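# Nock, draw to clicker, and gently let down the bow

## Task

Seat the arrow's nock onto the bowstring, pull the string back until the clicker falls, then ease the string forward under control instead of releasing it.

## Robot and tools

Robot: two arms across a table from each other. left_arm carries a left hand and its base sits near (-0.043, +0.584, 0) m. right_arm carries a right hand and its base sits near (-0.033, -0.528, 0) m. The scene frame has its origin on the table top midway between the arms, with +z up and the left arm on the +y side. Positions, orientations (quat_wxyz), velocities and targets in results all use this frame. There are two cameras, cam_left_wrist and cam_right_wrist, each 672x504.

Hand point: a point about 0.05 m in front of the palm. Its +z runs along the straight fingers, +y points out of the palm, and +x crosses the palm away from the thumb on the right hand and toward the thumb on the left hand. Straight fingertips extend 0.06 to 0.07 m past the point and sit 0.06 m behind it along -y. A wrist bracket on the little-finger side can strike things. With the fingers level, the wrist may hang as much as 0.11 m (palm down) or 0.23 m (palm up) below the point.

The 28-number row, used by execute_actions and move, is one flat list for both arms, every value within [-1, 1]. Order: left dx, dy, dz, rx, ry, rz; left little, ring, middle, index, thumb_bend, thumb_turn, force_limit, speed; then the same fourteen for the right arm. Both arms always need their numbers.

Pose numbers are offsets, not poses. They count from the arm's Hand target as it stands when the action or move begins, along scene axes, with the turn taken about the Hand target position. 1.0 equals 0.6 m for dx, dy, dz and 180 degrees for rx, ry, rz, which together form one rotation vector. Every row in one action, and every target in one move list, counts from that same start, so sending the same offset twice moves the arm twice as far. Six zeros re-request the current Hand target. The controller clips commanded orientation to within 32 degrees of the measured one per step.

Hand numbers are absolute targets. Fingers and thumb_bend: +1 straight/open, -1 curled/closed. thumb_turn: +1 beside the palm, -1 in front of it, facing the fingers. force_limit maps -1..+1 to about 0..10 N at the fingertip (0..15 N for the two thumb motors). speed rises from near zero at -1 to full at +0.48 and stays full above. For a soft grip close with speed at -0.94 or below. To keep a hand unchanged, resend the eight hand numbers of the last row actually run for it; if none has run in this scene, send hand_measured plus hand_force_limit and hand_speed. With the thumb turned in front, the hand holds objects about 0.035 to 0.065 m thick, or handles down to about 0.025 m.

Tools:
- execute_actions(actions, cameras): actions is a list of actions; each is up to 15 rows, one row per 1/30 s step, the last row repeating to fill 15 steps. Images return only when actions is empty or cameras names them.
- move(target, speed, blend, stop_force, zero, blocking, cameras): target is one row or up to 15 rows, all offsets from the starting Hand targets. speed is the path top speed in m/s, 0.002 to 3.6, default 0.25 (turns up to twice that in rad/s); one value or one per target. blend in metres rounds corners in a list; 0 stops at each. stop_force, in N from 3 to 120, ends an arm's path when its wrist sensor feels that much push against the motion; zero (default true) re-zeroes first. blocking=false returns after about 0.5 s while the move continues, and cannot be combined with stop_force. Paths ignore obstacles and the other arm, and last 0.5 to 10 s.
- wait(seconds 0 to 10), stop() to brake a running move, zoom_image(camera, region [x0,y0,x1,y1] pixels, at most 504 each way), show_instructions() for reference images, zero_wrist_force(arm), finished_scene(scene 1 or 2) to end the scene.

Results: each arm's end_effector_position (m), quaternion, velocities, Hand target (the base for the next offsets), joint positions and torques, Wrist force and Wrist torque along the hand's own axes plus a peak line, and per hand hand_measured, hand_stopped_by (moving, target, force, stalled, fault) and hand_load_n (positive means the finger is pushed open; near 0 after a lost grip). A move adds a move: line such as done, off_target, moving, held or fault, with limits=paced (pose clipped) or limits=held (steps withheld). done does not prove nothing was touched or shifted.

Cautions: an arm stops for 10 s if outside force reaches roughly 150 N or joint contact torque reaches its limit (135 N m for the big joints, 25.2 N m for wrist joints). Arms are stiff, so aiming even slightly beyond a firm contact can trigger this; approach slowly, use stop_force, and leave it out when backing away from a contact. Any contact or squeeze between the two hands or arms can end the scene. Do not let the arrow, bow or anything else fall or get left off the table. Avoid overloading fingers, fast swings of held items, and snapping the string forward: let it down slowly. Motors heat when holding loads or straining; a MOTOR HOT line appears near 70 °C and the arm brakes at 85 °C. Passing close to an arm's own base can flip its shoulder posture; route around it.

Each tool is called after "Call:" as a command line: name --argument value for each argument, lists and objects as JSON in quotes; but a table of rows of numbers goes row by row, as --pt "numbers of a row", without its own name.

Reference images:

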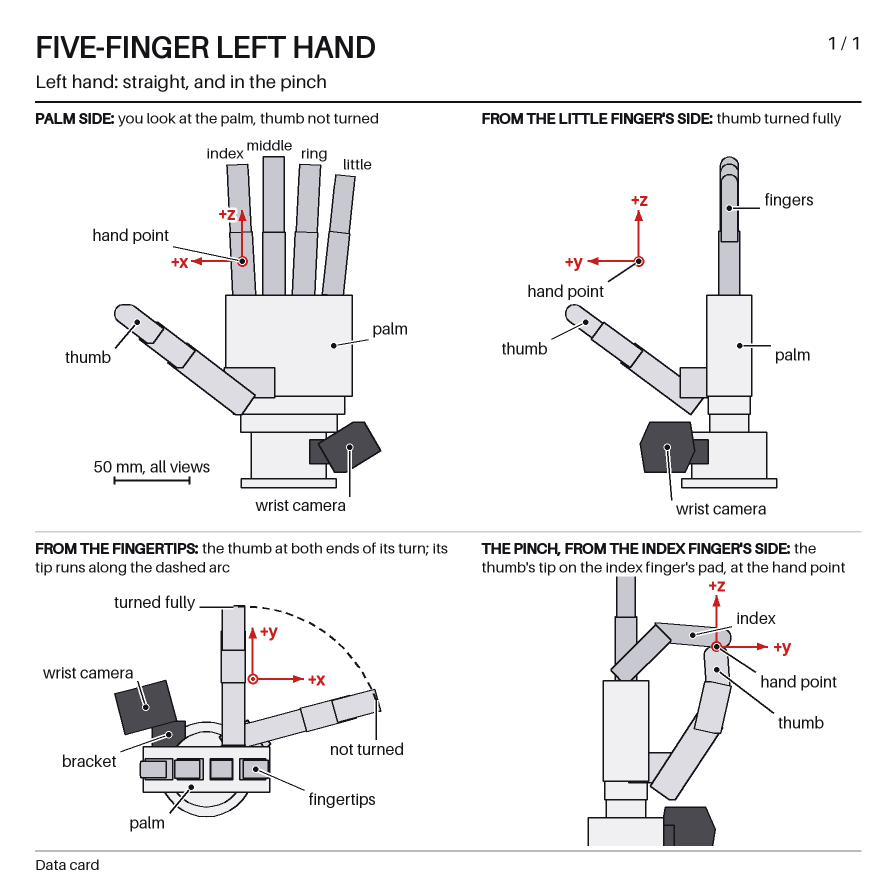

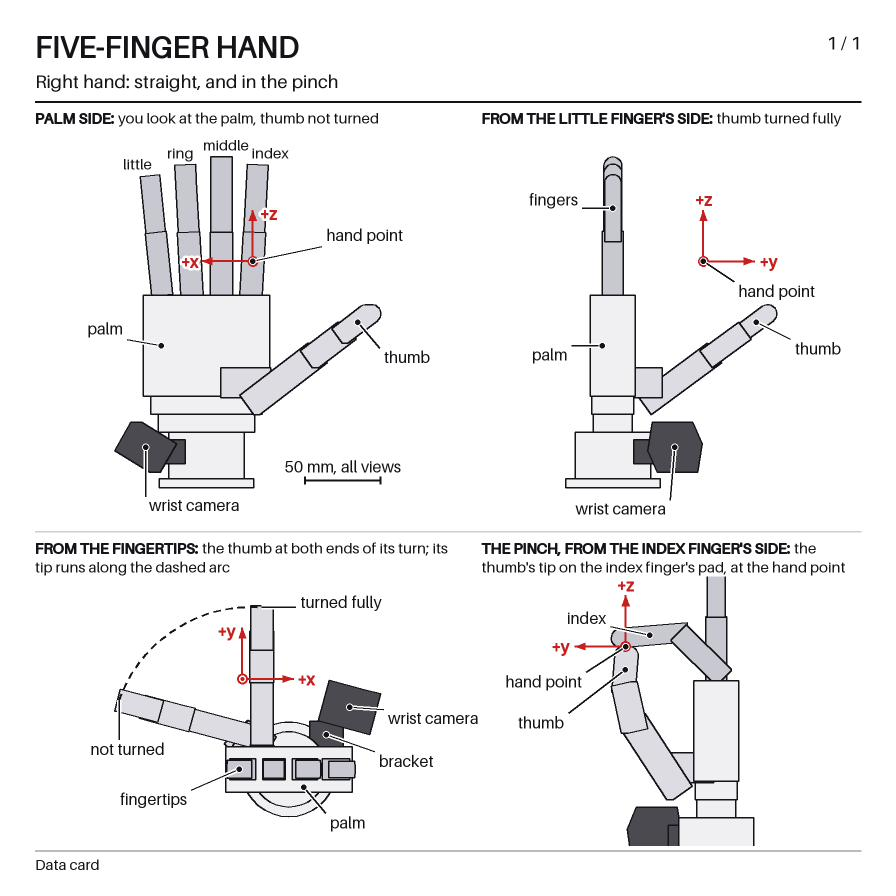

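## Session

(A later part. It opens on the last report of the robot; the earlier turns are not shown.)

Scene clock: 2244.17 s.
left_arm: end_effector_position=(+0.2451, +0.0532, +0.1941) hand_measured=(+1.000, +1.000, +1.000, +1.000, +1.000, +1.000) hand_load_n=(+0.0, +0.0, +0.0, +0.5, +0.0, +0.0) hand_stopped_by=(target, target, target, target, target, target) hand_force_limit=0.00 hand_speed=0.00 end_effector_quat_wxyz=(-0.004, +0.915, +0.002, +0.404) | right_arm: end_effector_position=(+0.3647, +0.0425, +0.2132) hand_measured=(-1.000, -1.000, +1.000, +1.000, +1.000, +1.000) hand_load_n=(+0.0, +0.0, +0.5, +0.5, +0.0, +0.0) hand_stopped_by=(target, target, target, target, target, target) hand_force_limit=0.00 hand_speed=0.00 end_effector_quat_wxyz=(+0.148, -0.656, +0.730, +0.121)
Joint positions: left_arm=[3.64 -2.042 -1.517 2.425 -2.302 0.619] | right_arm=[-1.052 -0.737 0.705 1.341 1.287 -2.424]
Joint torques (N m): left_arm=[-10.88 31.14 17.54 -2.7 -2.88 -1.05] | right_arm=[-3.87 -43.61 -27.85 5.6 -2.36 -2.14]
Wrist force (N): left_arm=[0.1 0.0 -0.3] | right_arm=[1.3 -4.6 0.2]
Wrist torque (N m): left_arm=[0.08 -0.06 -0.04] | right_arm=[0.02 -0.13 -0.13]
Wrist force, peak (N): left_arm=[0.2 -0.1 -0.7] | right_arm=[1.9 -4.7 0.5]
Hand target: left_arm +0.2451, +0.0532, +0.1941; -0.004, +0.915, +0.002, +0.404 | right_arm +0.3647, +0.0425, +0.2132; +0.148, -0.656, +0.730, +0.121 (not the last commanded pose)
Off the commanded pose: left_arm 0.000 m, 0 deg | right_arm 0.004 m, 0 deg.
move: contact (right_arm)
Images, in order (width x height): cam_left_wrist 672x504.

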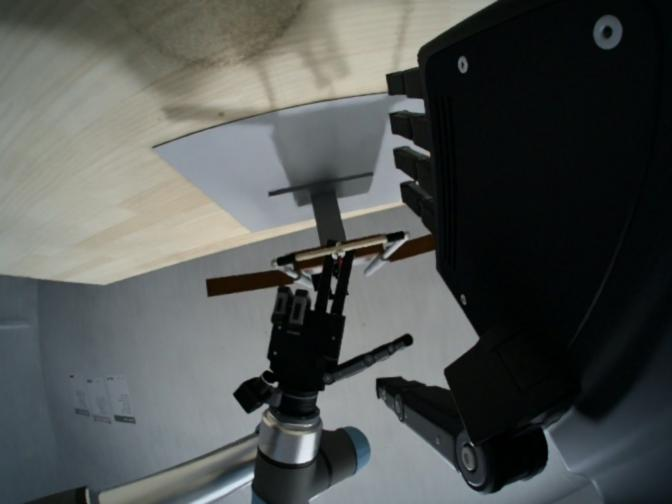

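Call:
move --target '[0,0,0,0,0,0,1,1,1,1,1,1,0,0, -0.01,0.00105,0,0,0,0,-1,-1,1,1,1,1,0,0]' --speed 0.005 --stop_force 5 --cameras '["cam_left_wrist"]'

Call:
zoom_image --camera "cam_left_wrist" --region '[325, 235, 355, 265]'

Scene clock: 2251.83 s.
left_arm: end_effector_position=(+0.2451, +0.0532, +0.1941) hand_measured=(+1.000, +1.000, +1.000, +1.000, +1.000, +1.000) hand_load_n=(+0.0, +0.0, +0.0, +0.0, +0.0, +0.0) hand_stopped_by=(target, target, target, target, target, target) hand_force_limit=0.00 hand_speed=0.00 end_effector_quat_wxyz=(-0.004, +0.915, +0.002, +0.404) | right_arm: end_effector_position=(+0.3587, +0.0432, +0.2132) hand_measured=(-1.000, -1.000, +1.000, +1.000, +1.000, +1.000) hand_load_n=(+0.0, +0.0, +0.5, +0.0, +0.0, +0.0) hand_stopped_by=(target, target, target, target, target, target) hand_force_limit=0.00 hand_speed=0.00 end_effector_quat_wxyz=(+0.148, -0.656, +0.730, +0.121)
Joint positions: left_arm=[3.64 -2.042 -1.517 2.425 -2.302 0.619] | right_arm=[-1.046 -0.751 0.729 1.328 1.289 -2.418]
Joint torques (N m): left_arm=[-10.76 31.67 17.38 -2.87 -2.97 -0.82] | right_arm=[-1.18 -44.13 -28.13 5.29 -0.35 -1.27]
Wrist force (N): left_arm=[0.2 -0.3 -0.1] | right_arm=[1.3 -5.2 0.2]
Wrist torque (N m): left_arm=[0.02 -0.05 -0.04] | right_arm=[0.05 -0.10 -0.13]
Wrist force, peak (N): left_arm=[-0.1 -0.1 -0.7] | right_arm=[0.9 -5.9 -0.3]
Hand target: left_arm +0.2451, +0.0532, +0.1941; -0.004, +0.915, +0.002, +0.404 | right_arm +0.3587, +0.0432, +0.2132; +0.148, -0.656, +0.730, +0.121
Off the commanded pose: left_arm 0.000 m, 0 deg | right_arm 0.000 m, 0 deg.
move: done
Images, in order (width x height): cam_left_wrist 672x504.

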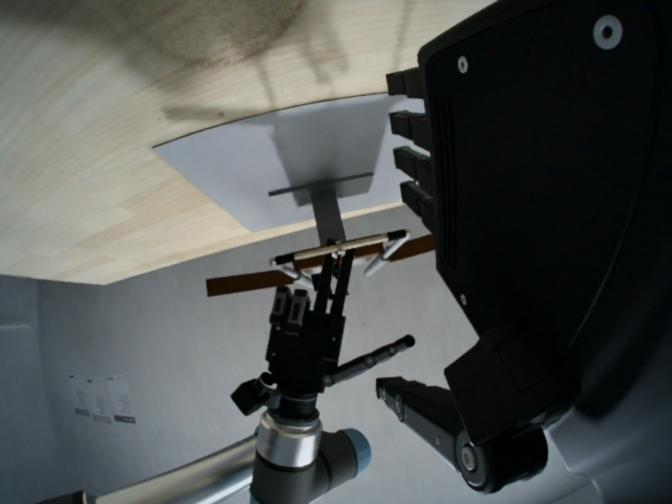

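Scaled by 16.800 from the camera's 672x504 image, which has a finer 960x720 frame.

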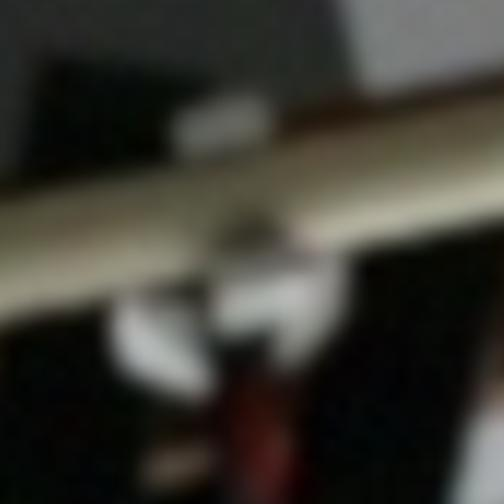

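Call:
move --pt "-0.0419 0.2118 0.1763 -0.2343 0.2578 -0.1068 1 1 1 1 1 1 0 0 0 0 0 0 0 0 -1 -1 1 1 1 1 0 0" --pt "0.1198 0.3398 0.1763 -0.2343 0.2578 -0.1068 1 1 1 1 1 1 0 0 0 0 0 0 0 0 -1 -1 1 1 1 1 0 0" --speed 0.12 --blend '[0.02,0]' --cameras '["cam_left_wrist"]'

Call:
zoom_image --camera "cam_left_wrist" --region '[265, 185, 345, 265]'

Call:
zoom_image --camera "cam_left_wrist" --region '[275, 255, 365, 345]'

Scene clock: 2294.83 s.
left_arm: end_effector_position=(+0.3170, +0.2571, +0.2998) hand_measured=(+1.000, +1.000, +1.000, +1.000, +1.000, +1.000) hand_load_n=(+0.0, +0.0, +0.0, +0.0, +0.0, +0.0) hand_stopped_by=(target, target, target, target, target, target) hand_force_limit=0.00 hand_speed=0.00 end_effector_quat_wxyz=(+0.378, +0.926, -0.004, -0.011) | right_arm: end_effector_position=(+0.3587, +0.0432, +0.2132) hand_measured=(-1.000, -1.000, +1.000, +1.000, +1.000, +1.000) hand_load_n=(+0.0, +0.0, +0.0, +0.5, +0.0, +0.0) hand_stopped_by=(target, target, target, target, target, target) hand_force_limit=0.00 hand_speed=0.00 end_effector_quat_wxyz=(+0.148, -0.656, +0.730, +0.121)
Joint positions: left_arm=[4.833 -1.726 -1.826 1.873 -0.801 1.7] | right_arm=[-1.046 -0.751 0.729 1.328 1.289 -2.418]
Joint torques (N m): left_arm=[-1.37 19.48 16.44 -2.42 3.4 1.01] | right_arm=[-2.15 -43.73 -27.2 5.63 -1.96 -1.3]
Wrist force (N): left_arm=[-0.2 0.7 0.8] | right_arm=[1.7 -5.3 0.1]
Wrist torque (N m): left_arm=[0.09 0.08 0.12] | right_arm=[0.05 -0.13 -0.12]
Wrist force, peak (N): left_arm=[-0.4 0.8 1.3] | right_arm=[1.7 -5.5 0.3]
Hand target: left_arm +0.3170, +0.2571, +0.2998; +0.378, +0.926, -0.005, -0.011 | right_arm +0.3587, +0.0432, +0.2132; +0.148, -0.656, +0.730, +0.121
Off the commanded pose: left_arm 0.000 m, 0 deg | right_arm 0.000 m, 0 deg.
move: done
Images, in order (width x height): cam_left_wrist 672x504.

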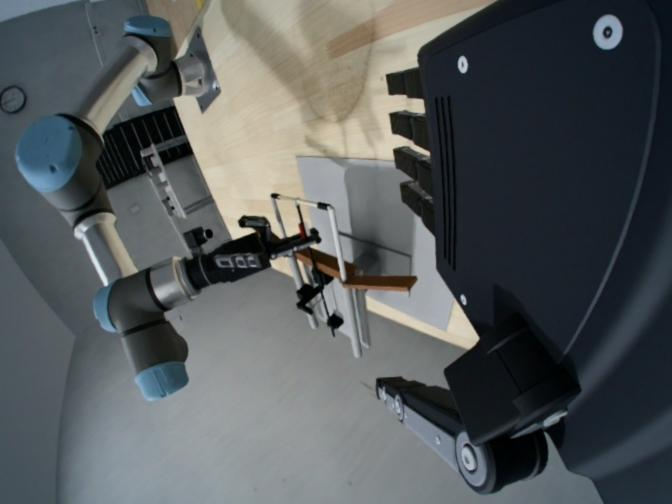

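Scaled by 6.300 from the camera's 672x504 image, which has a finer 960x720 frame.

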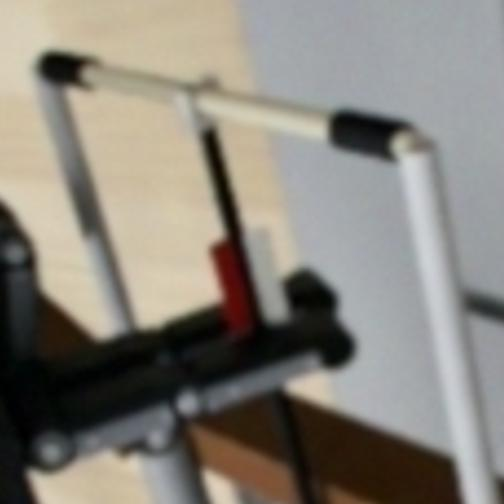

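Scaled by 5.600 from the camera's 672x504 image, which has a finer 960x720 frame.

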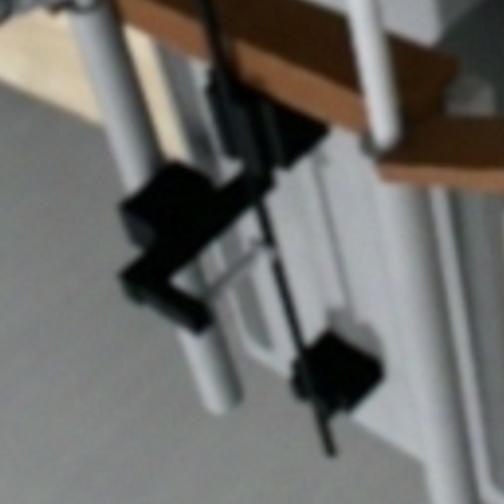

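Call:
move --target '[0,0,0,0,0,0,1,1,1,1,1,1,0,0, -0.0497,0.0052,0,0,0,0,-1,-1,1,1,1,1,0,0]' --speed 0.02 --stop_force 8 --cameras '["cam_left_wrist"]'

Call:
zoom_image --camera "cam_left_wrist" --region '[265, 165, 345, 245]'

Call:
zoom_image --camera "cam_left_wrist" --region '[275, 255, 365, 345]'

Scene clock: 2305.20 s.
left_arm: end_effector_position=(+0.3170, +0.2571, +0.2998) hand_measured=(+1.000, +1.000, +1.000, +1.000, +1.000, +1.000) hand_load_n=(-0.5, +0.0, +0.0, +0.0, +0.0, +0.0) hand_stopped_by=(target, target, target, target, target, target) hand_force_limit=0.00 hand_speed=0.00 end_effector_quat_wxyz=(+0.378, +0.926, -0.005, -0.011) | right_arm: end_effector_position=(+0.3289, +0.0463, +0.2132) hand_measured=(-1.000, -1.000, +1.000, +1.000, +1.000, +1.000) hand_load_n=(+0.0, +0.0, +0.5, +0.5, -0.5, +0.0) hand_stopped_by=(target, target, target, target, target, target) hand_force_limit=0.00 hand_speed=0.00 end_effector_quat_wxyz=(+0.148, -0.656, +0.730, +0.121)
Joint positions: left_arm=[4.833 -1.726 -1.826 1.872 -0.801 1.701] | right_arm=[-1.013 -0.813 0.838 1.273 1.297 -2.386]
Joint torques (N m): left_arm=[10.52 16.29 18.18 -3.75 3.64 1.58] | right_arm=[-2.97 -41.86 -26.62 6.68 -2.62 -2.3]
Wrist force (N): left_arm=[-0.1 0.3 0.9] | right_arm=[0.3 -7.5 1.0]
Wrist torque (N m): left_arm=[0.04 0.06 0.13] | right_arm=[0.13 -0.24 -0.20]
Wrist force, peak (N): left_arm=[-0.4 1.0 1.1] | right_arm=[-0.1 -8.5 0.9]
Hand target: left_arm +0.3170, +0.2571, +0.2998; +0.378, +0.926, -0.005, -0.011 | right_arm +0.3289, +0.0463, +0.2132; +0.148, -0.656, +0.730, +0.121
Off the commanded pose: left_arm 0.000 m, 0 deg | right_arm 0.000 m, 0 deg.
move: done
Images, in order (width x height): cam_left_wrist 672x504.

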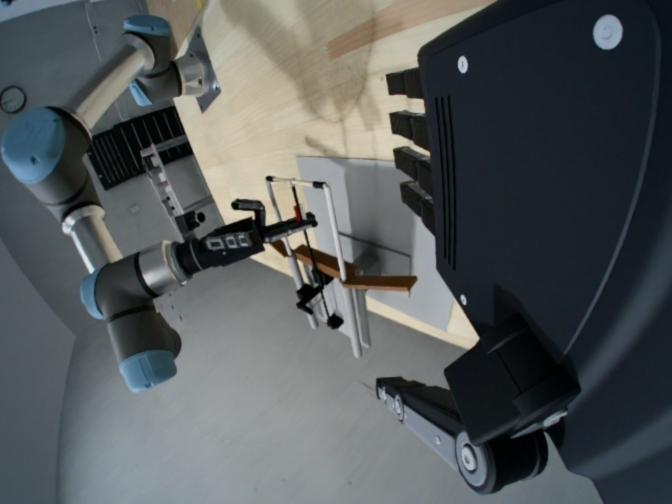

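Scaled by 6.300 from the camera's 672x504 image, which has a finer 960x720 frame.

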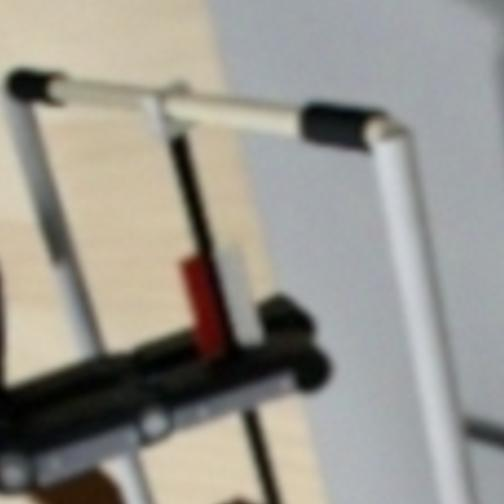

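Scaled by 5.600 from the camera's 672x504 image, which has a finer 960x720 frame.

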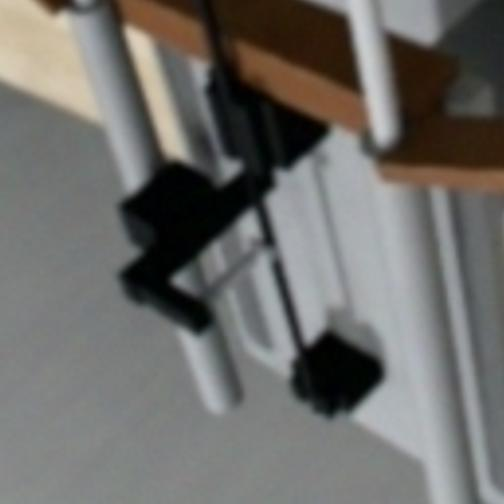

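Call:
move --target '[0,0,0,0,0,0,1,1,1,1,1,1,0,0, -0.0497,0.0052,0,0,0,0,-1,-1,1,1,1,1,0,0]' --speed 0.025 --stop_force 8 --cameras '["cam_left_wrist"]'

Call:
zoom_image --camera "cam_left_wrist" --region '[255, 145, 335, 225]'

Call:
zoom_image --camera "cam_left_wrist" --region '[275, 255, 365, 345]'

Scene clock: 2315.37 s.
left_arm: end_effector_position=(+0.3170, +0.2571, +0.2998) hand_measured=(+1.000, +1.000, +1.000, +1.000, +1.000, +1.000) hand_load_n=(+0.0, +0.0, +0.0, +0.0, +0.0, +0.0) hand_stopped_by=(target, target, target, target, target, target) hand_force_limit=0.00 hand_speed=0.00 end_effector_quat_wxyz=(+0.378, +0.926, -0.005, -0.011) | right_arm: end_effector_position=(+0.2991, +0.0494, +0.2132) hand_measured=(-1.000, -1.000, +1.000, +1.000, +1.000, +1.000) hand_load_n=(+0.0, +0.0, +0.5, +1.0, +0.0, +0.0) hand_stopped_by=(target, target, target, target, target, target) hand_force_limit=0.00 hand_speed=0.00 end_effector_quat_wxyz=(+0.148, -0.656, +0.730, +0.121)
Joint positions: left_arm=[4.833 -1.726 -1.826 1.872 -0.801 1.701] | right_arm=[-0.979 -0.868 0.93 1.227 1.307 -2.351]
Joint torques (N m): left_arm=[9.67 16.36 18.62 -3 3.73 1.05] | right_arm=[-0.98 -40.01 -25.97 7.17 -3.35 -2.24]
Wrist force (N): left_arm=[0.0 0.8 1.0] | right_arm=[-0.2 -10.7 1.1]
Wrist torque (N m): left_arm=[0.09 0.04 0.12] | right_arm=[0.15 -0.15 -0.29]
Wrist force, peak (N): left_arm=[0.2 1.0 1.0] | right_arm=[-1.0 -11.7 0.6]
Hand target: left_arm +0.3170, +0.2571, +0.2998; +0.378, +0.926, -0.005, -0.011 | right_arm +0.2991, +0.0494, +0.2132; +0.148, -0.656, +0.730, +0.121
Off the commanded pose: left_arm 0.000 m, 0 deg | right_arm 0.000 m, 0 deg.
move: done
Images, in order (width x height): cam_left_wrist 672x504.

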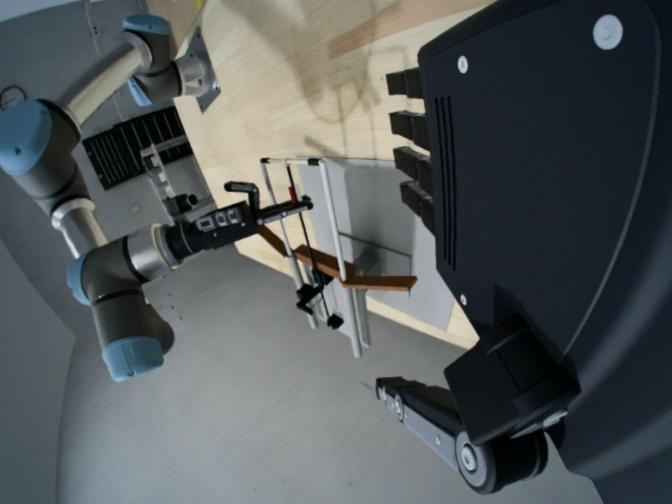

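Scaled by 6.300 from the camera's 672x504 image, which has a finer 960x720 frame.

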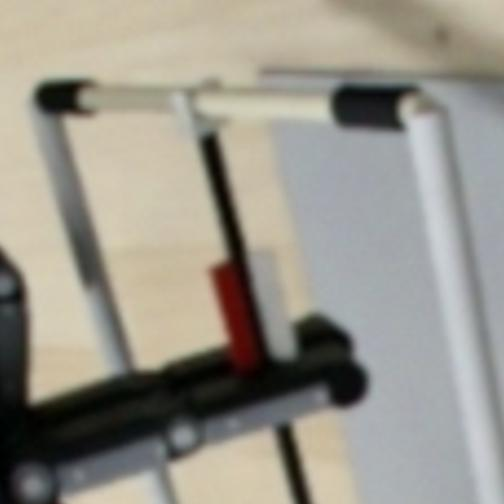

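Scaled by 5.600 from the camera's 672x504 image, which has a finer 960x720 frame.

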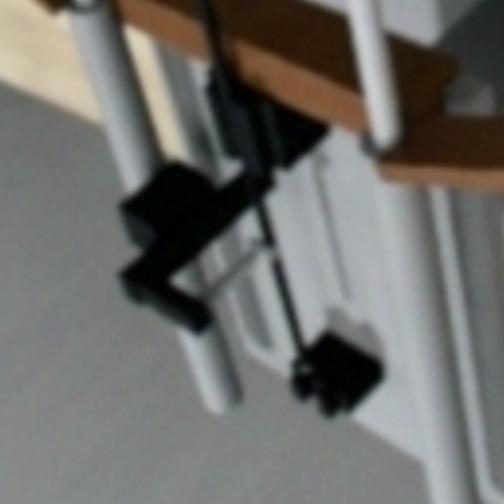

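Call:
move --target '[0,0,0,0,0,0,1,1,1,1,1,1,0,0, -0.0497,0.0052,0,0,0,0,-1,-1,1,1,1,1,0,0]' --speed 0.025 --stop_force 8 --cameras '["cam_left_wrist"]'

Call:
zoom_image --camera "cam_left_wrist" --region '[245, 125, 325, 205]'

Call:
zoom_image --camera "cam_left_wrist" --region '[275, 255, 365, 345]'

Scene clock: 2322.83 s.
left_arm: end_effector_position=(+0.3170, +0.2571, +0.2998) hand_measured=(+1.000, +1.000, +1.000, +1.000, +1.000, +1.000) hand_load_n=(+0.0, +0.0, +0.0, +0.0, +0.0, +0.0) hand_stopped_by=(target, target, target, target, target, target) hand_force_limit=0.00 hand_speed=0.00 end_effector_quat_wxyz=(+0.378, +0.926, -0.005, -0.011) | right_arm: end_effector_position=(+0.2693, +0.0525, +0.2132) hand_measured=(-1.000, -1.000, +1.000, +1.000, +1.000, +1.000) hand_load_n=(+0.0, +0.0, +0.0, +1.0, +0.0, +0.0) hand_stopped_by=(target, target, target, target, target, target) hand_force_limit=0.00 hand_speed=0.00 end_effector_quat_wxyz=(+0.148, -0.656, +0.730, +0.121)
Joint positions: left_arm=[4.833 -1.726 -1.826 1.872 -0.801 1.701] | right_arm=[-0.942 -0.916 1.009 1.187 1.317 -2.314]
Joint torques (N m): left_arm=[10.05 17.97 17.53 -2.46 3.59 0.44] | right_arm=[0.88 -38.49 -25.68 7.65 -3.9 -2.32]
Wrist force (N): left_arm=[-0.1 0.6 1.1] | right_arm=[-0.3 -13.9 1.0]
Wrist torque (N m): left_arm=[0.07 0.07 0.12] | right_arm=[0.14 -0.22 -0.31]
Wrist force, peak (N): left_arm=[0.1 1.2 0.9] | right_arm=[-0.7 -14.7 0.4]
Hand target: left_arm +0.3170, +0.2571, +0.2998; +0.378, +0.926, -0.005, -0.011 | right_arm +0.2693, +0.0525, +0.2132; +0.148, -0.656, +0.730, +0.121
Off the commanded pose: left_arm 0.000 m, 0 deg | right_arm 0.000 m, 0 deg.
move: done
Images, in order (width x height): cam_left_wrist 672x504.

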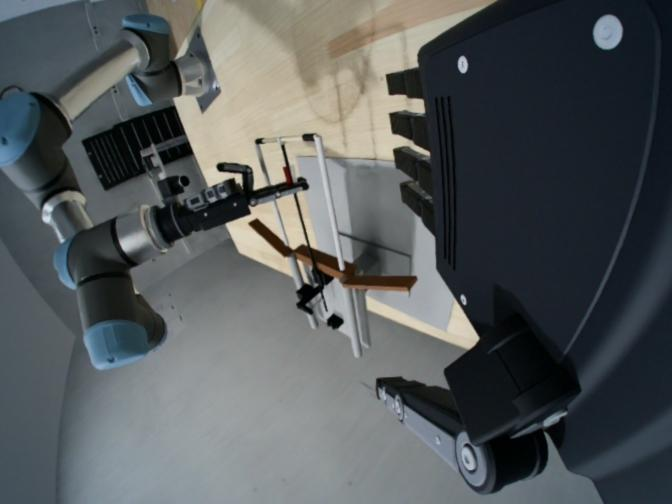

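Scaled by 6.300 from the camera's 672x504 image, which has a finer 960x720 frame.

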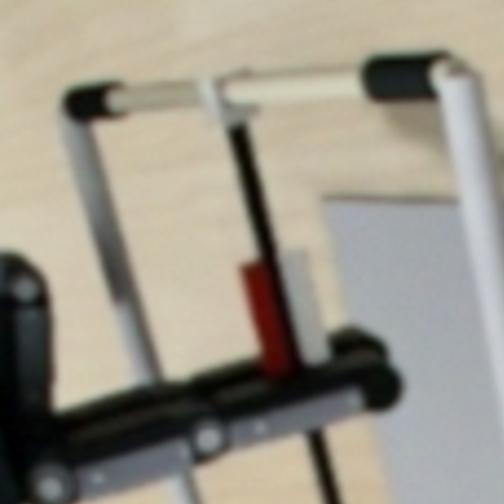

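Scaled by 5.600 from the camera's 672x504 image, which has a finer 960x720 frame.

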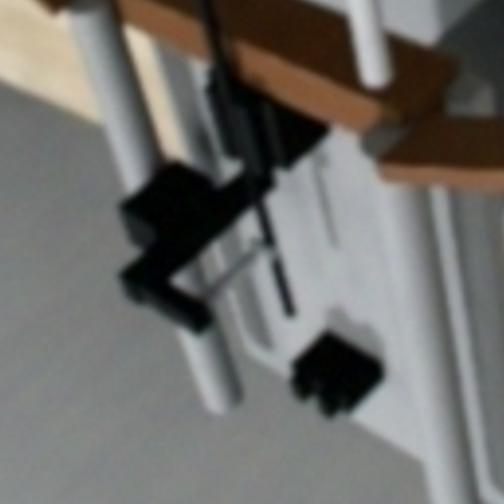

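Call:
move --target '[0,0,0,0,0,0,1,1,1,1,1,1,0,0, -0.0331,0.0035,0,0,0,0,-1,-1,1,1,1,1,0,0]' --speed 0.025 --stop_force 8 --cameras '["cam_left_wrist"]'

Call:
zoom_image --camera "cam_left_wrist" --region '[275, 255, 365, 345]'

Scene clock: 2334.47 s.
left_arm: end_effector_position=(+0.3170, +0.2571, +0.2998) hand_measured=(+1.000, +1.000, +1.000, +1.000, +1.000, +1.000) hand_load_n=(+0.0, +0.0, +0.0, +0.0, +0.0, +0.0) hand_stopped_by=(target, target, target, target, target, target) hand_force_limit=0.00 hand_speed=0.00 end_effector_quat_wxyz=(+0.378, +0.926, -0.005, -0.011) | right_arm: end_effector_position=(+0.2494, +0.0546, +0.2132) hand_measured=(-1.000, -1.000, +1.000, +1.000, +1.000, +1.000) hand_load_n=(+0.0, +0.0, +0.5, +1.5, +0.0, +0.0) hand_stopped_by=(target, target, target, target, target, target) hand_force_limit=0.00 hand_speed=0.00 end_effector_quat_wxyz=(+0.148, -0.656, +0.730, +0.121)
Joint positions: left_arm=[4.833 -1.726 -1.826 1.872 -0.801 1.701] | right_arm=[-0.915 -0.945 1.055 1.163 1.325 -2.288]
Joint torques (N m): left_arm=[10.43 18.01 16.44 -1.95 3.35 -0.04] | right_arm=[1.86 -37.4 -24.55 7.98 -4.51 -2.43]
Wrist force (N): left_arm=[0.0 0.9 0.9] | right_arm=[0.0 -16.0 1.0]
Wrist torque (N m): left_arm=[0.13 0.04 0.13] | right_arm=[0.11 -0.21 -0.34]
Wrist force, peak (N): left_arm=[-0.2 0.9 1.1] | right_arm=[-1.2 -16.8 0.7]
Hand target: left_arm +0.3170, +0.2571, +0.2998; +0.378, +0.926, -0.005, -0.011 | right_arm +0.2494, +0.0546, +0.2132; +0.148, -0.656, +0.730, +0.121
Off the commanded pose: left_arm 0.000 m, 0 deg | right_arm 0.000 m, 0 deg.
move: done
Images, in order (width x height): cam_left_wrist 672x504.

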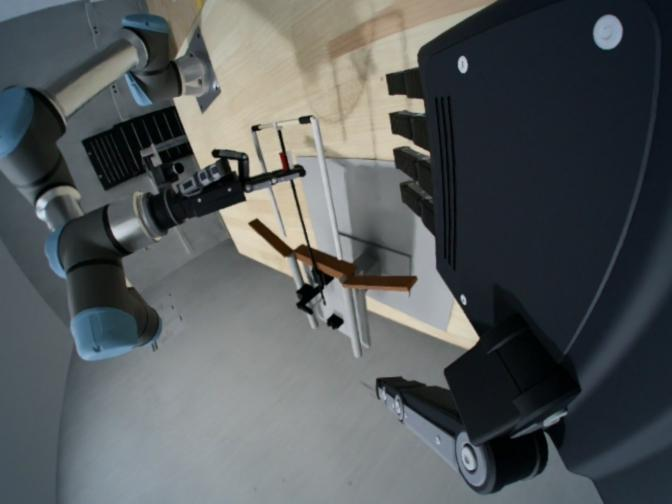

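Scaled by 5.600 from the camera's 672x504 image, which has a finer 960x720 frame.

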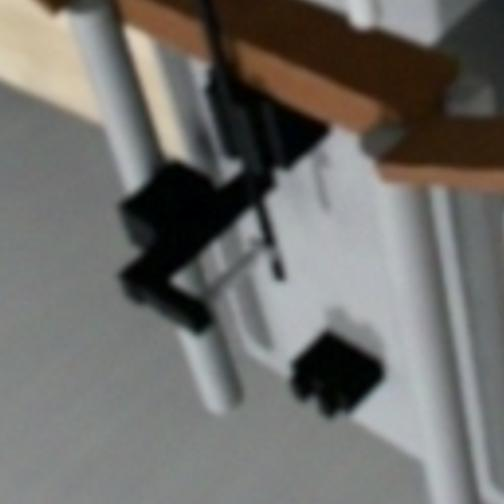

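Call:
move --target '[0,0,0,0,0,0,1,1,1,1,1,1,0,0, -0.0199,0.0021,0,0,0,0,-1,-1,1,1,1,1,0,0]' --speed 0.02 --stop_force 8 --cameras '["cam_left_wrist"]'

Call:
zoom_image --camera "cam_left_wrist" --region '[290, 265, 340, 315]'

Scene clock: 2340.63 s.
left_arm: end_effector_position=(+0.3170, +0.2571, +0.2998) hand_measured=(+1.000, +1.000, +1.000, +1.000, +1.000, +1.000) hand_load_n=(+0.0, +0.0, +0.0, +0.0, +0.0, +0.0) hand_stopped_by=(target, target, target, target, target, target) hand_force_limit=0.00 hand_speed=0.00 end_effector_quat_wxyz=(+0.378, +0.926, -0.005, -0.011) | right_arm: end_effector_position=(+0.2375, +0.0559, +0.2132) hand_measured=(-1.000, -1.000, +1.000, +1.000, +1.000, +1.000) hand_load_n=(+0.0, +0.0, +0.5, +1.5, +0.0, +0.0) hand_stopped_by=(target, target, target, target, target, target) hand_force_limit=0.00 hand_speed=0.00 end_effector_quat_wxyz=(+0.148, -0.656, +0.730, +0.121)
Joint positions: left_arm=[4.833 -1.726 -1.826 1.872 -0.801 1.701] | right_arm=[-0.899 -0.962 1.081 1.15 1.33 -2.272]
Joint torques (N m): left_arm=[9.71 19 15.27 -1.49 3.44 -0.41] | right_arm=[2.52 -36.17 -24.87 8.13 -4.57 -2.35]
Wrist force (N): left_arm=[0.1 0.6 1.0] | right_arm=[-0.4 -17.3 1.0]
Wrist torque (N m): left_arm=[0.07 0.03 0.14] | right_arm=[0.11 -0.22 -0.37]
Wrist force, peak (N): left_arm=[-0.1 1.1 1.1] | right_arm=[-1.4 -18.0 0.9]
Hand target: left_arm +0.3170, +0.2571, +0.2998; +0.378, +0.926, -0.005, -0.011 | right_arm +0.2375, +0.0559, +0.2132; +0.148, -0.656, +0.730, +0.121
Off the commanded pose: left_arm 0.000 m, 0 deg | right_arm 0.000 m, 0 deg.
move: done
Images, in order (width x height): cam_left_wrist 672x504.

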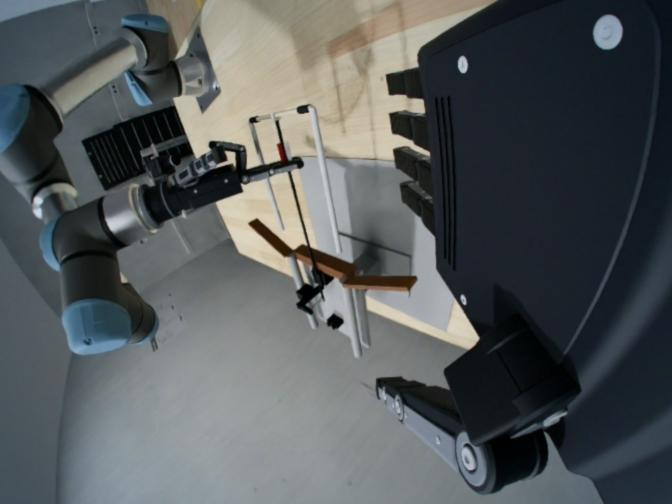

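Scaled by 10.080 from the camera's 672x504 image, which has a finer 960x720 frame.

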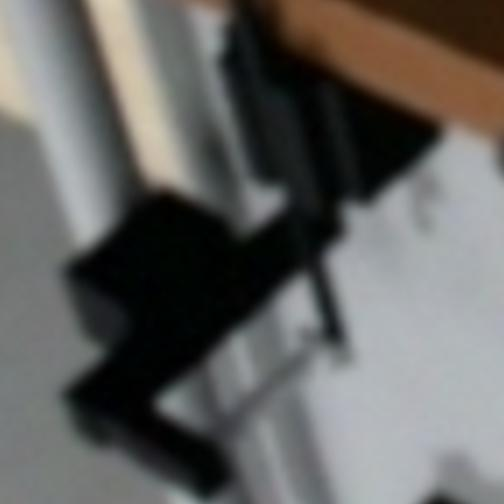

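Call:
move --target '[0,0,0,0,0,0,1,1,1,1,1,1,0,0, -0.0083,0.0009,0,0,0,0,-1,-1,1,1,1,1,0,0]' --speed 0.01 --stop_force 8 --cameras '["cam_left_wrist"]'

Call:
zoom_image --camera "cam_left_wrist" --region '[290, 265, 340, 315]'

Scene clock: 2345.53 s.
left_arm: end_effector_position=(+0.3170, +0.2571, +0.2998) hand_measured=(+1.000, +1.000, +1.000, +1.000, +1.000, +1.000) hand_load_n=(+0.0, +0.5, +0.0, +0.0, +0.0, +0.0) hand_stopped_by=(target, target, target, target, target, target) hand_force_limit=0.00 hand_speed=0.00 end_effector_quat_wxyz=(+0.378, +0.926, -0.005, -0.011) | right_arm: end_effector_position=(+0.2325, +0.0564, +0.2132) hand_measured=(-1.000, -1.000, +1.000, +1.000, +1.000, +1.000) hand_load_n=(+0.0, +0.0, +0.5, +1.5, +0.5, +0.0) hand_stopped_by=(target, target, target, target, target, target) hand_force_limit=0.00 hand_speed=0.00 end_effector_quat_wxyz=(+0.148, -0.656, +0.730, +0.121)
Joint positions: left_arm=[4.833 -1.726 -1.826 1.872 -0.801 1.701] | right_arm=[-0.892 -0.968 1.091 1.144 1.332 -2.265]
Joint torques (N m): left_arm=[9.09 20.39 14.67 -1.54 3.42 -0.49] | right_arm=[3.01 -36.67 -25.12 7.99 -4.34 -2.03]
Wrist force (N): left_arm=[0.0 0.3 0.9] | right_arm=[0.1 -17.8 1.3]
Wrist torque (N m): left_arm=[0.03 0.04 0.15] | right_arm=[0.13 -0.22 -0.37]
Wrist force, peak (N): left_arm=[0.0 1.1 1.1] | right_arm=[-1.0 -18.6 0.3]
Hand target: left_arm +0.3170, +0.2571, +0.2998; +0.378, +0.926, -0.005, -0.011 | right_arm +0.2325, +0.0564, +0.2132; +0.148, -0.656, +0.730, +0.121
Off the commanded pose: left_arm 0.000 m, 0 deg | right_arm 0.000 m, 0 deg.
move: done
Images, in order (width x height): cam_left_wrist 672x504.

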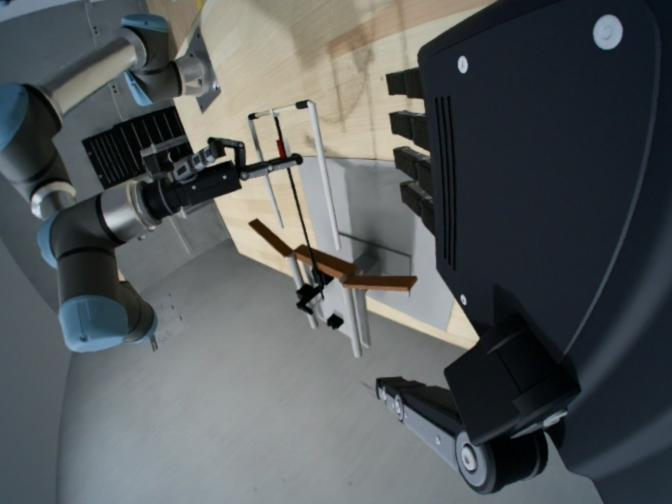

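Scaled by 10.080 from the camera's 672x504 image, which has a finer 960x720 frame.

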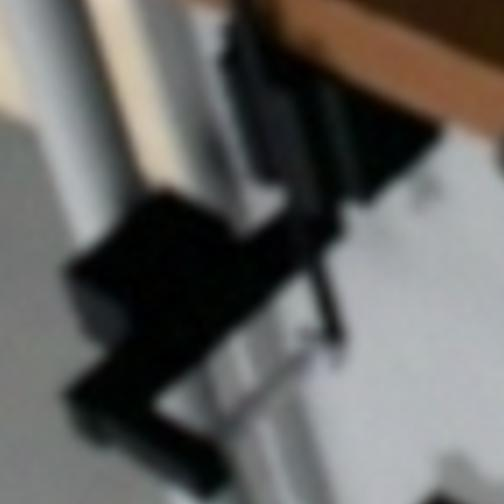

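Call:
zoom_image --camera "cam_left_wrist" --region '[240, 90, 330, 180]'

Call:
zoom_image --camera "cam_left_wrist" --region '[310, 285, 334, 309]'

Scaled by 5.600 from the camera's 672x504 image, which has a finer 960x720 frame.

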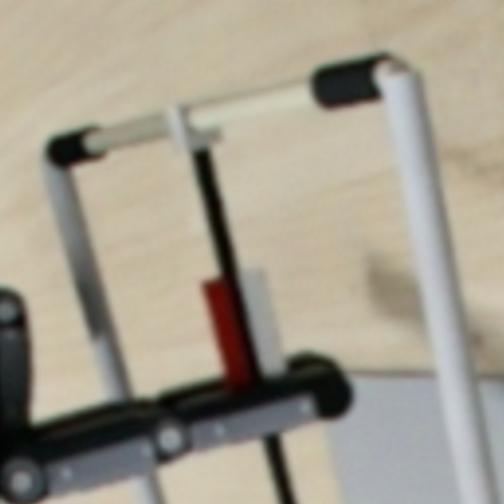

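Scaled by 21.000 from the camera's 672x504 image, which has a finer 960x720 frame.

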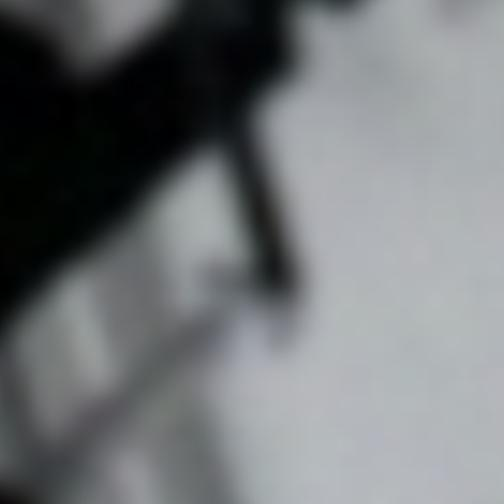

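Call:
move --target '[0,0,0,0,0,0,1,1,1,1,1,1,0,0, -0.0083,0.0009,0,0,0,0,-1,-1,1,1,1,1,0,0]' --speed 0.01 --stop_force 8 --cameras '["cam_left_wrist"]'

Call:
zoom_image --camera "cam_left_wrist" --region '[300, 275, 340, 315]'

Scene clock: 2357.43 s.
left_arm: end_effector_position=(+0.3170, +0.2571, +0.2998) hand_measured=(+1.000, +1.000, +1.000, +1.000, +1.000, +1.000) hand_load_n=(+0.0, +0.0, +0.5, +0.0, +0.0, +0.0) hand_stopped_by=(target, target, target, target, target, target) hand_force_limit=0.00 hand_speed=0.00 end_effector_quat_wxyz=(+0.378, +0.926, -0.005, -0.011) | right_arm: end_effector_position=(+0.2275, +0.0570, +0.2132) hand_measured=(-1.000, -1.000, +1.000, +1.000, +1.000, +1.000) hand_load_n=(+0.0, +0.0, +0.5, +1.5, +0.0, +0.0) hand_stopped_by=(target, target, target, target, target, target) hand_force_limit=0.00 hand_speed=0.00 end_effector_quat_wxyz=(+0.148, -0.656, +0.730, +0.121)
Joint positions: left_arm=[4.833 -1.726 -1.826 1.872 -0.801 1.701] | right_arm=[-0.885 -0.975 1.101 1.139 1.334 -2.259]
Joint torques (N m): left_arm=[9.1 21.03 13.84 -1.54 3.27 -0.53] | right_arm=[2.69 -36.79 -24.65 8.04 -4.38 -2.01]
Wrist force (N): left_arm=[-0.1 0.4 0.7] | right_arm=[-0.2 -18.2 1.4]
Wrist torque (N m): left_arm=[0.05 0.05 0.14] | right_arm=[0.13 -0.23 -0.39]
Wrist force, peak (N): left_arm=[-0.1 0.7 1.3] | right_arm=[-1.0 -19.0 0.8]
Hand target: left_arm +0.3170, +0.2571, +0.2998; +0.378, +0.926, -0.005, -0.011 | right_arm +0.2275, +0.0570, +0.2132; +0.148, -0.656, +0.730, +0.121
Off the commanded pose: left_arm 0.000 m, 0 deg | right_arm 0.000 m, 0 deg.
move: done
Images, in order (width x height): cam_left_wrist 672x504.

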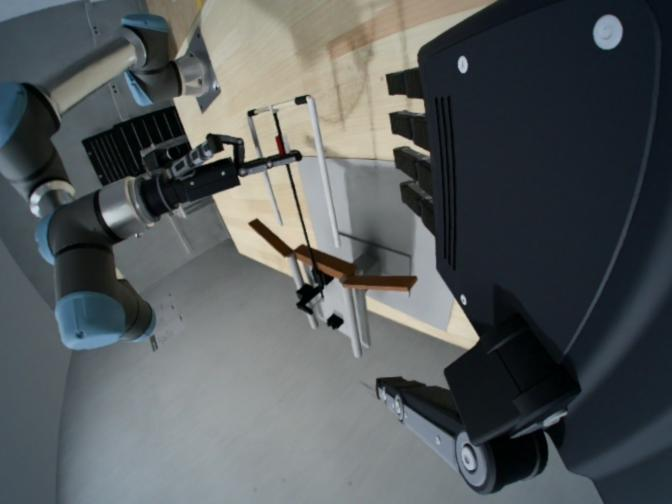

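Scaled by 12.600 from the camera's 672x504 image, which has a finer 960x720 frame.

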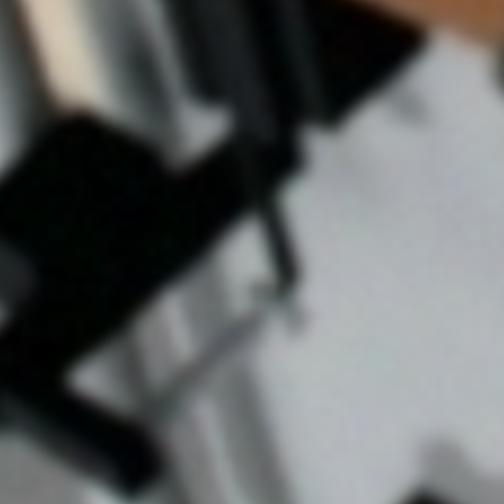

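Call:
move --target '[0,0,0,0,0,0,1,1,1,1,1,1,0,0, -0.0083,0.0009,0,0,0,0,-1,-1,1,1,1,1,0,0]' --speed 0.01 --stop_force 8 --cameras '["cam_left_wrist"]'

Call:
zoom_image --camera "cam_left_wrist" --region '[300, 275, 340, 315]'

Scene clock: 2363.90 s.
left_arm: end_effector_position=(+0.3170, +0.2571, +0.2998) hand_measured=(+1.000, +1.000, +1.000, +1.000, +1.000, +1.000) hand_load_n=(+0.0, +0.0, +0.0, +0.0, +0.0, +0.5) hand_stopped_by=(target, target, target, target, target, target) hand_force_limit=0.00 hand_speed=0.00 end_effector_quat_wxyz=(+0.378, +0.926, -0.005, -0.011) | right_arm: end_effector_position=(+0.2225, +0.0575, +0.2132) hand_measured=(-1.000, -1.000, +1.000, +1.000, +1.000, +1.000) hand_load_n=(+0.0, +0.0, +0.5, +1.5, -0.5, +0.0) hand_stopped_by=(target, target, target, target, target, target) hand_force_limit=0.00 hand_speed=0.00 end_effector_quat_wxyz=(+0.148, -0.656, +0.730, +0.121)
Joint positions: left_arm=[4.833 -1.726 -1.826 1.872 -0.801 1.701] | right_arm=[-0.878 -0.981 1.111 1.134 1.336 -2.252]
Joint torques (N m): left_arm=[9.51 22.13 14.14 -1.47 3.38 -0.56] | right_arm=[3.09 -36.21 -24.26 8.01 -4.49 -2.09]
Wrist force (N): left_arm=[0.2 0.5 0.7] | right_arm=[-0.3 -18.9 1.0]
Wrist torque (N m): left_arm=[0.07 0.02 0.15] | right_arm=[0.20 -0.24 -0.39]
Wrist force, peak (N): left_arm=[0.2 1.0 1.1] | right_arm=[-0.9 -19.4 0.6]
Hand target: left_arm +0.3170, +0.2571, +0.2998; +0.378, +0.926, -0.005, -0.011 | right_arm +0.2225, +0.0575, +0.2132; +0.148, -0.656, +0.730, +0.121
Off the commanded pose: left_arm 0.000 m, 0 deg | right_arm 0.000 m, 0 deg.
move: done
Images, in order (width x height): cam_left_wrist 672x504.

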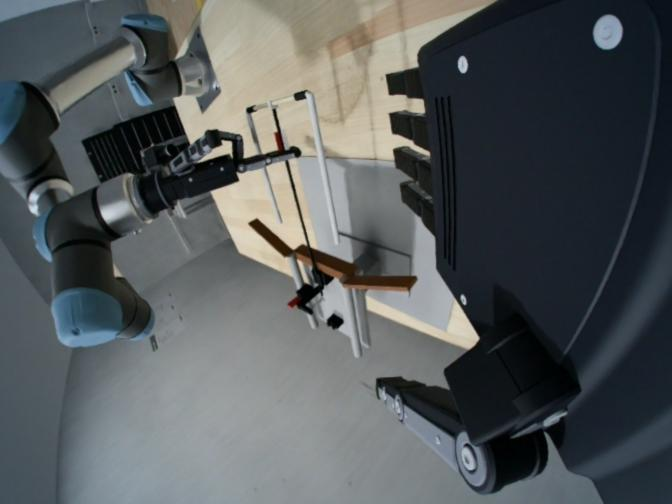

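Scaled by 12.600 from the camera's 672x504 image, which has a finer 960x720 frame.

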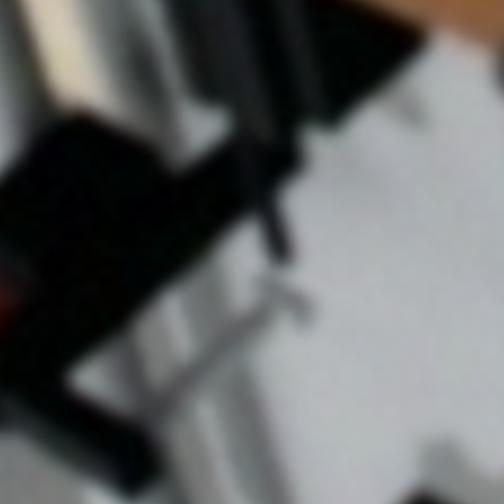

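Call:
zoom_image --camera "cam_left_wrist" --region '[275, 270, 345, 340]'

Scaled by 7.200 from the camera's 672x504 image, which has a finer 960x720 frame.

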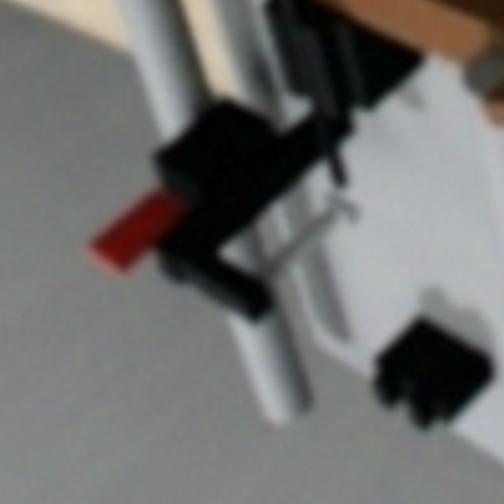

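Call:
move --target '[0,0,0,0,0,0,1,1,1,1,1,1,0,0, 0.0331,-0.0035,0,0,0,0,-1,-1,1,1,1,1,0,0]' --speed 0.02 --cameras '["cam_left_wrist"]'

Call:
zoom_image --camera "cam_left_wrist" --region '[275, 270, 345, 340]'

Call:
zoom_image --camera "cam_left_wrist" --region '[240, 90, 330, 180]'

Scene clock: 2378.50 s.
left_arm: end_effector_position=(+0.3170, +0.2571, +0.2998) hand_measured=(+1.000, +1.000, +1.000, +1.000, +1.000, +1.000) hand_load_n=(+0.0, +0.0, +0.0, +0.0, +0.0, +0.0) hand_stopped_by=(target, target, target, target, target, target) hand_force_limit=0.00 hand_speed=0.00 end_effector_quat_wxyz=(+0.378, +0.926, -0.005, -0.011) | right_arm: end_effector_position=(+0.2425, +0.0554, +0.2132) hand_measured=(-1.000, -1.000, +1.000, +1.000, +1.000, +1.000) hand_load_n=(+0.0, +0.0, +0.5, +1.5, +0.0, +0.0) hand_stopped_by=(target, target, target, target, target, target) hand_force_limit=0.00 hand_speed=0.00 end_effector_quat_wxyz=(+0.148, -0.656, +0.730, +0.121)
Joint positions: left_arm=[4.833 -1.726 -1.826 1.872 -0.801 1.701] | right_arm=[-0.906 -0.955 1.07 1.155 1.328 -2.279]
Joint torques (N m): left_arm=[8.55 22.88 14.58 -1.5 3.14 -0.57] | right_arm=[15.64 -51.9 -8.01 5.07 -4.13 0.34]
Wrist force (N): left_arm=[-0.1 0.5 0.9] | right_arm=[1.2 -17.1 -0.6]
Wrist torque (N m): left_arm=[0.05 0.05 0.14] | right_arm=[0.24 -0.13 -0.12]
Wrist force, peak (N): left_arm=[-0.4 0.8 1.3] | right_arm=[-0.6 -19.2 0.4]
Hand target: left_arm +0.3170, +0.2571, +0.2998; +0.378, +0.926, -0.005, -0.011 | right_arm +0.2424, +0.0554, +0.2132; +0.148, -0.656, +0.730, +0.121
Off the commanded pose: left_arm 0.000 m, 0 deg | right_arm 0.000 m, 0 deg.
move: done
Images, in order (width x height): cam_left_wrist 672x504.

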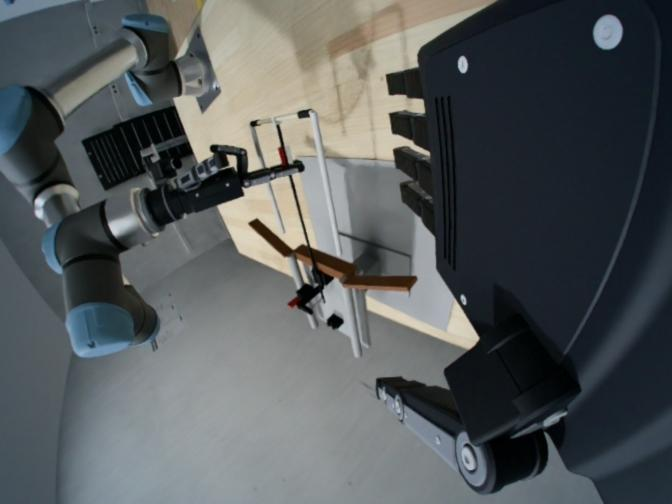

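Scaled by 7.200 from the camera's 672x504 image, which has a finer 960x720 frame.

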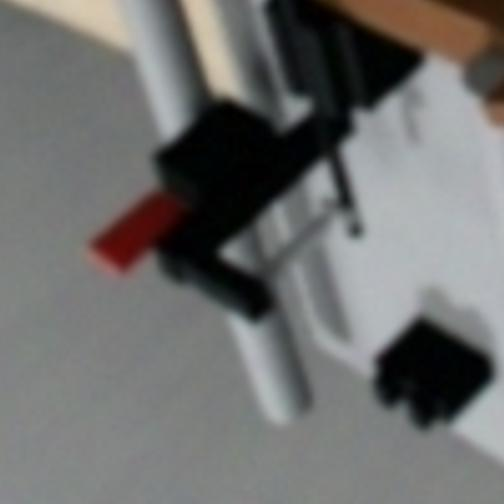

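Scaled by 5.600 from the camera's 672x504 image, which has a finer 960x720 frame.

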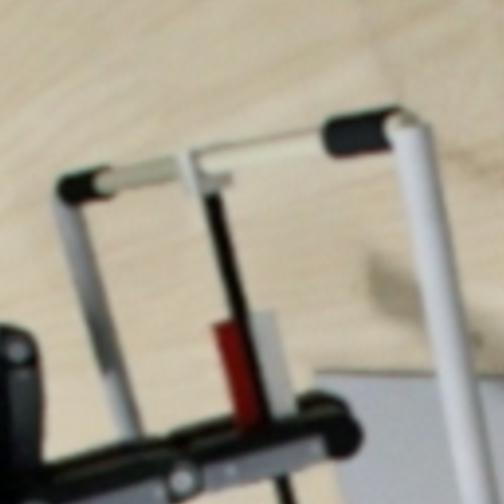

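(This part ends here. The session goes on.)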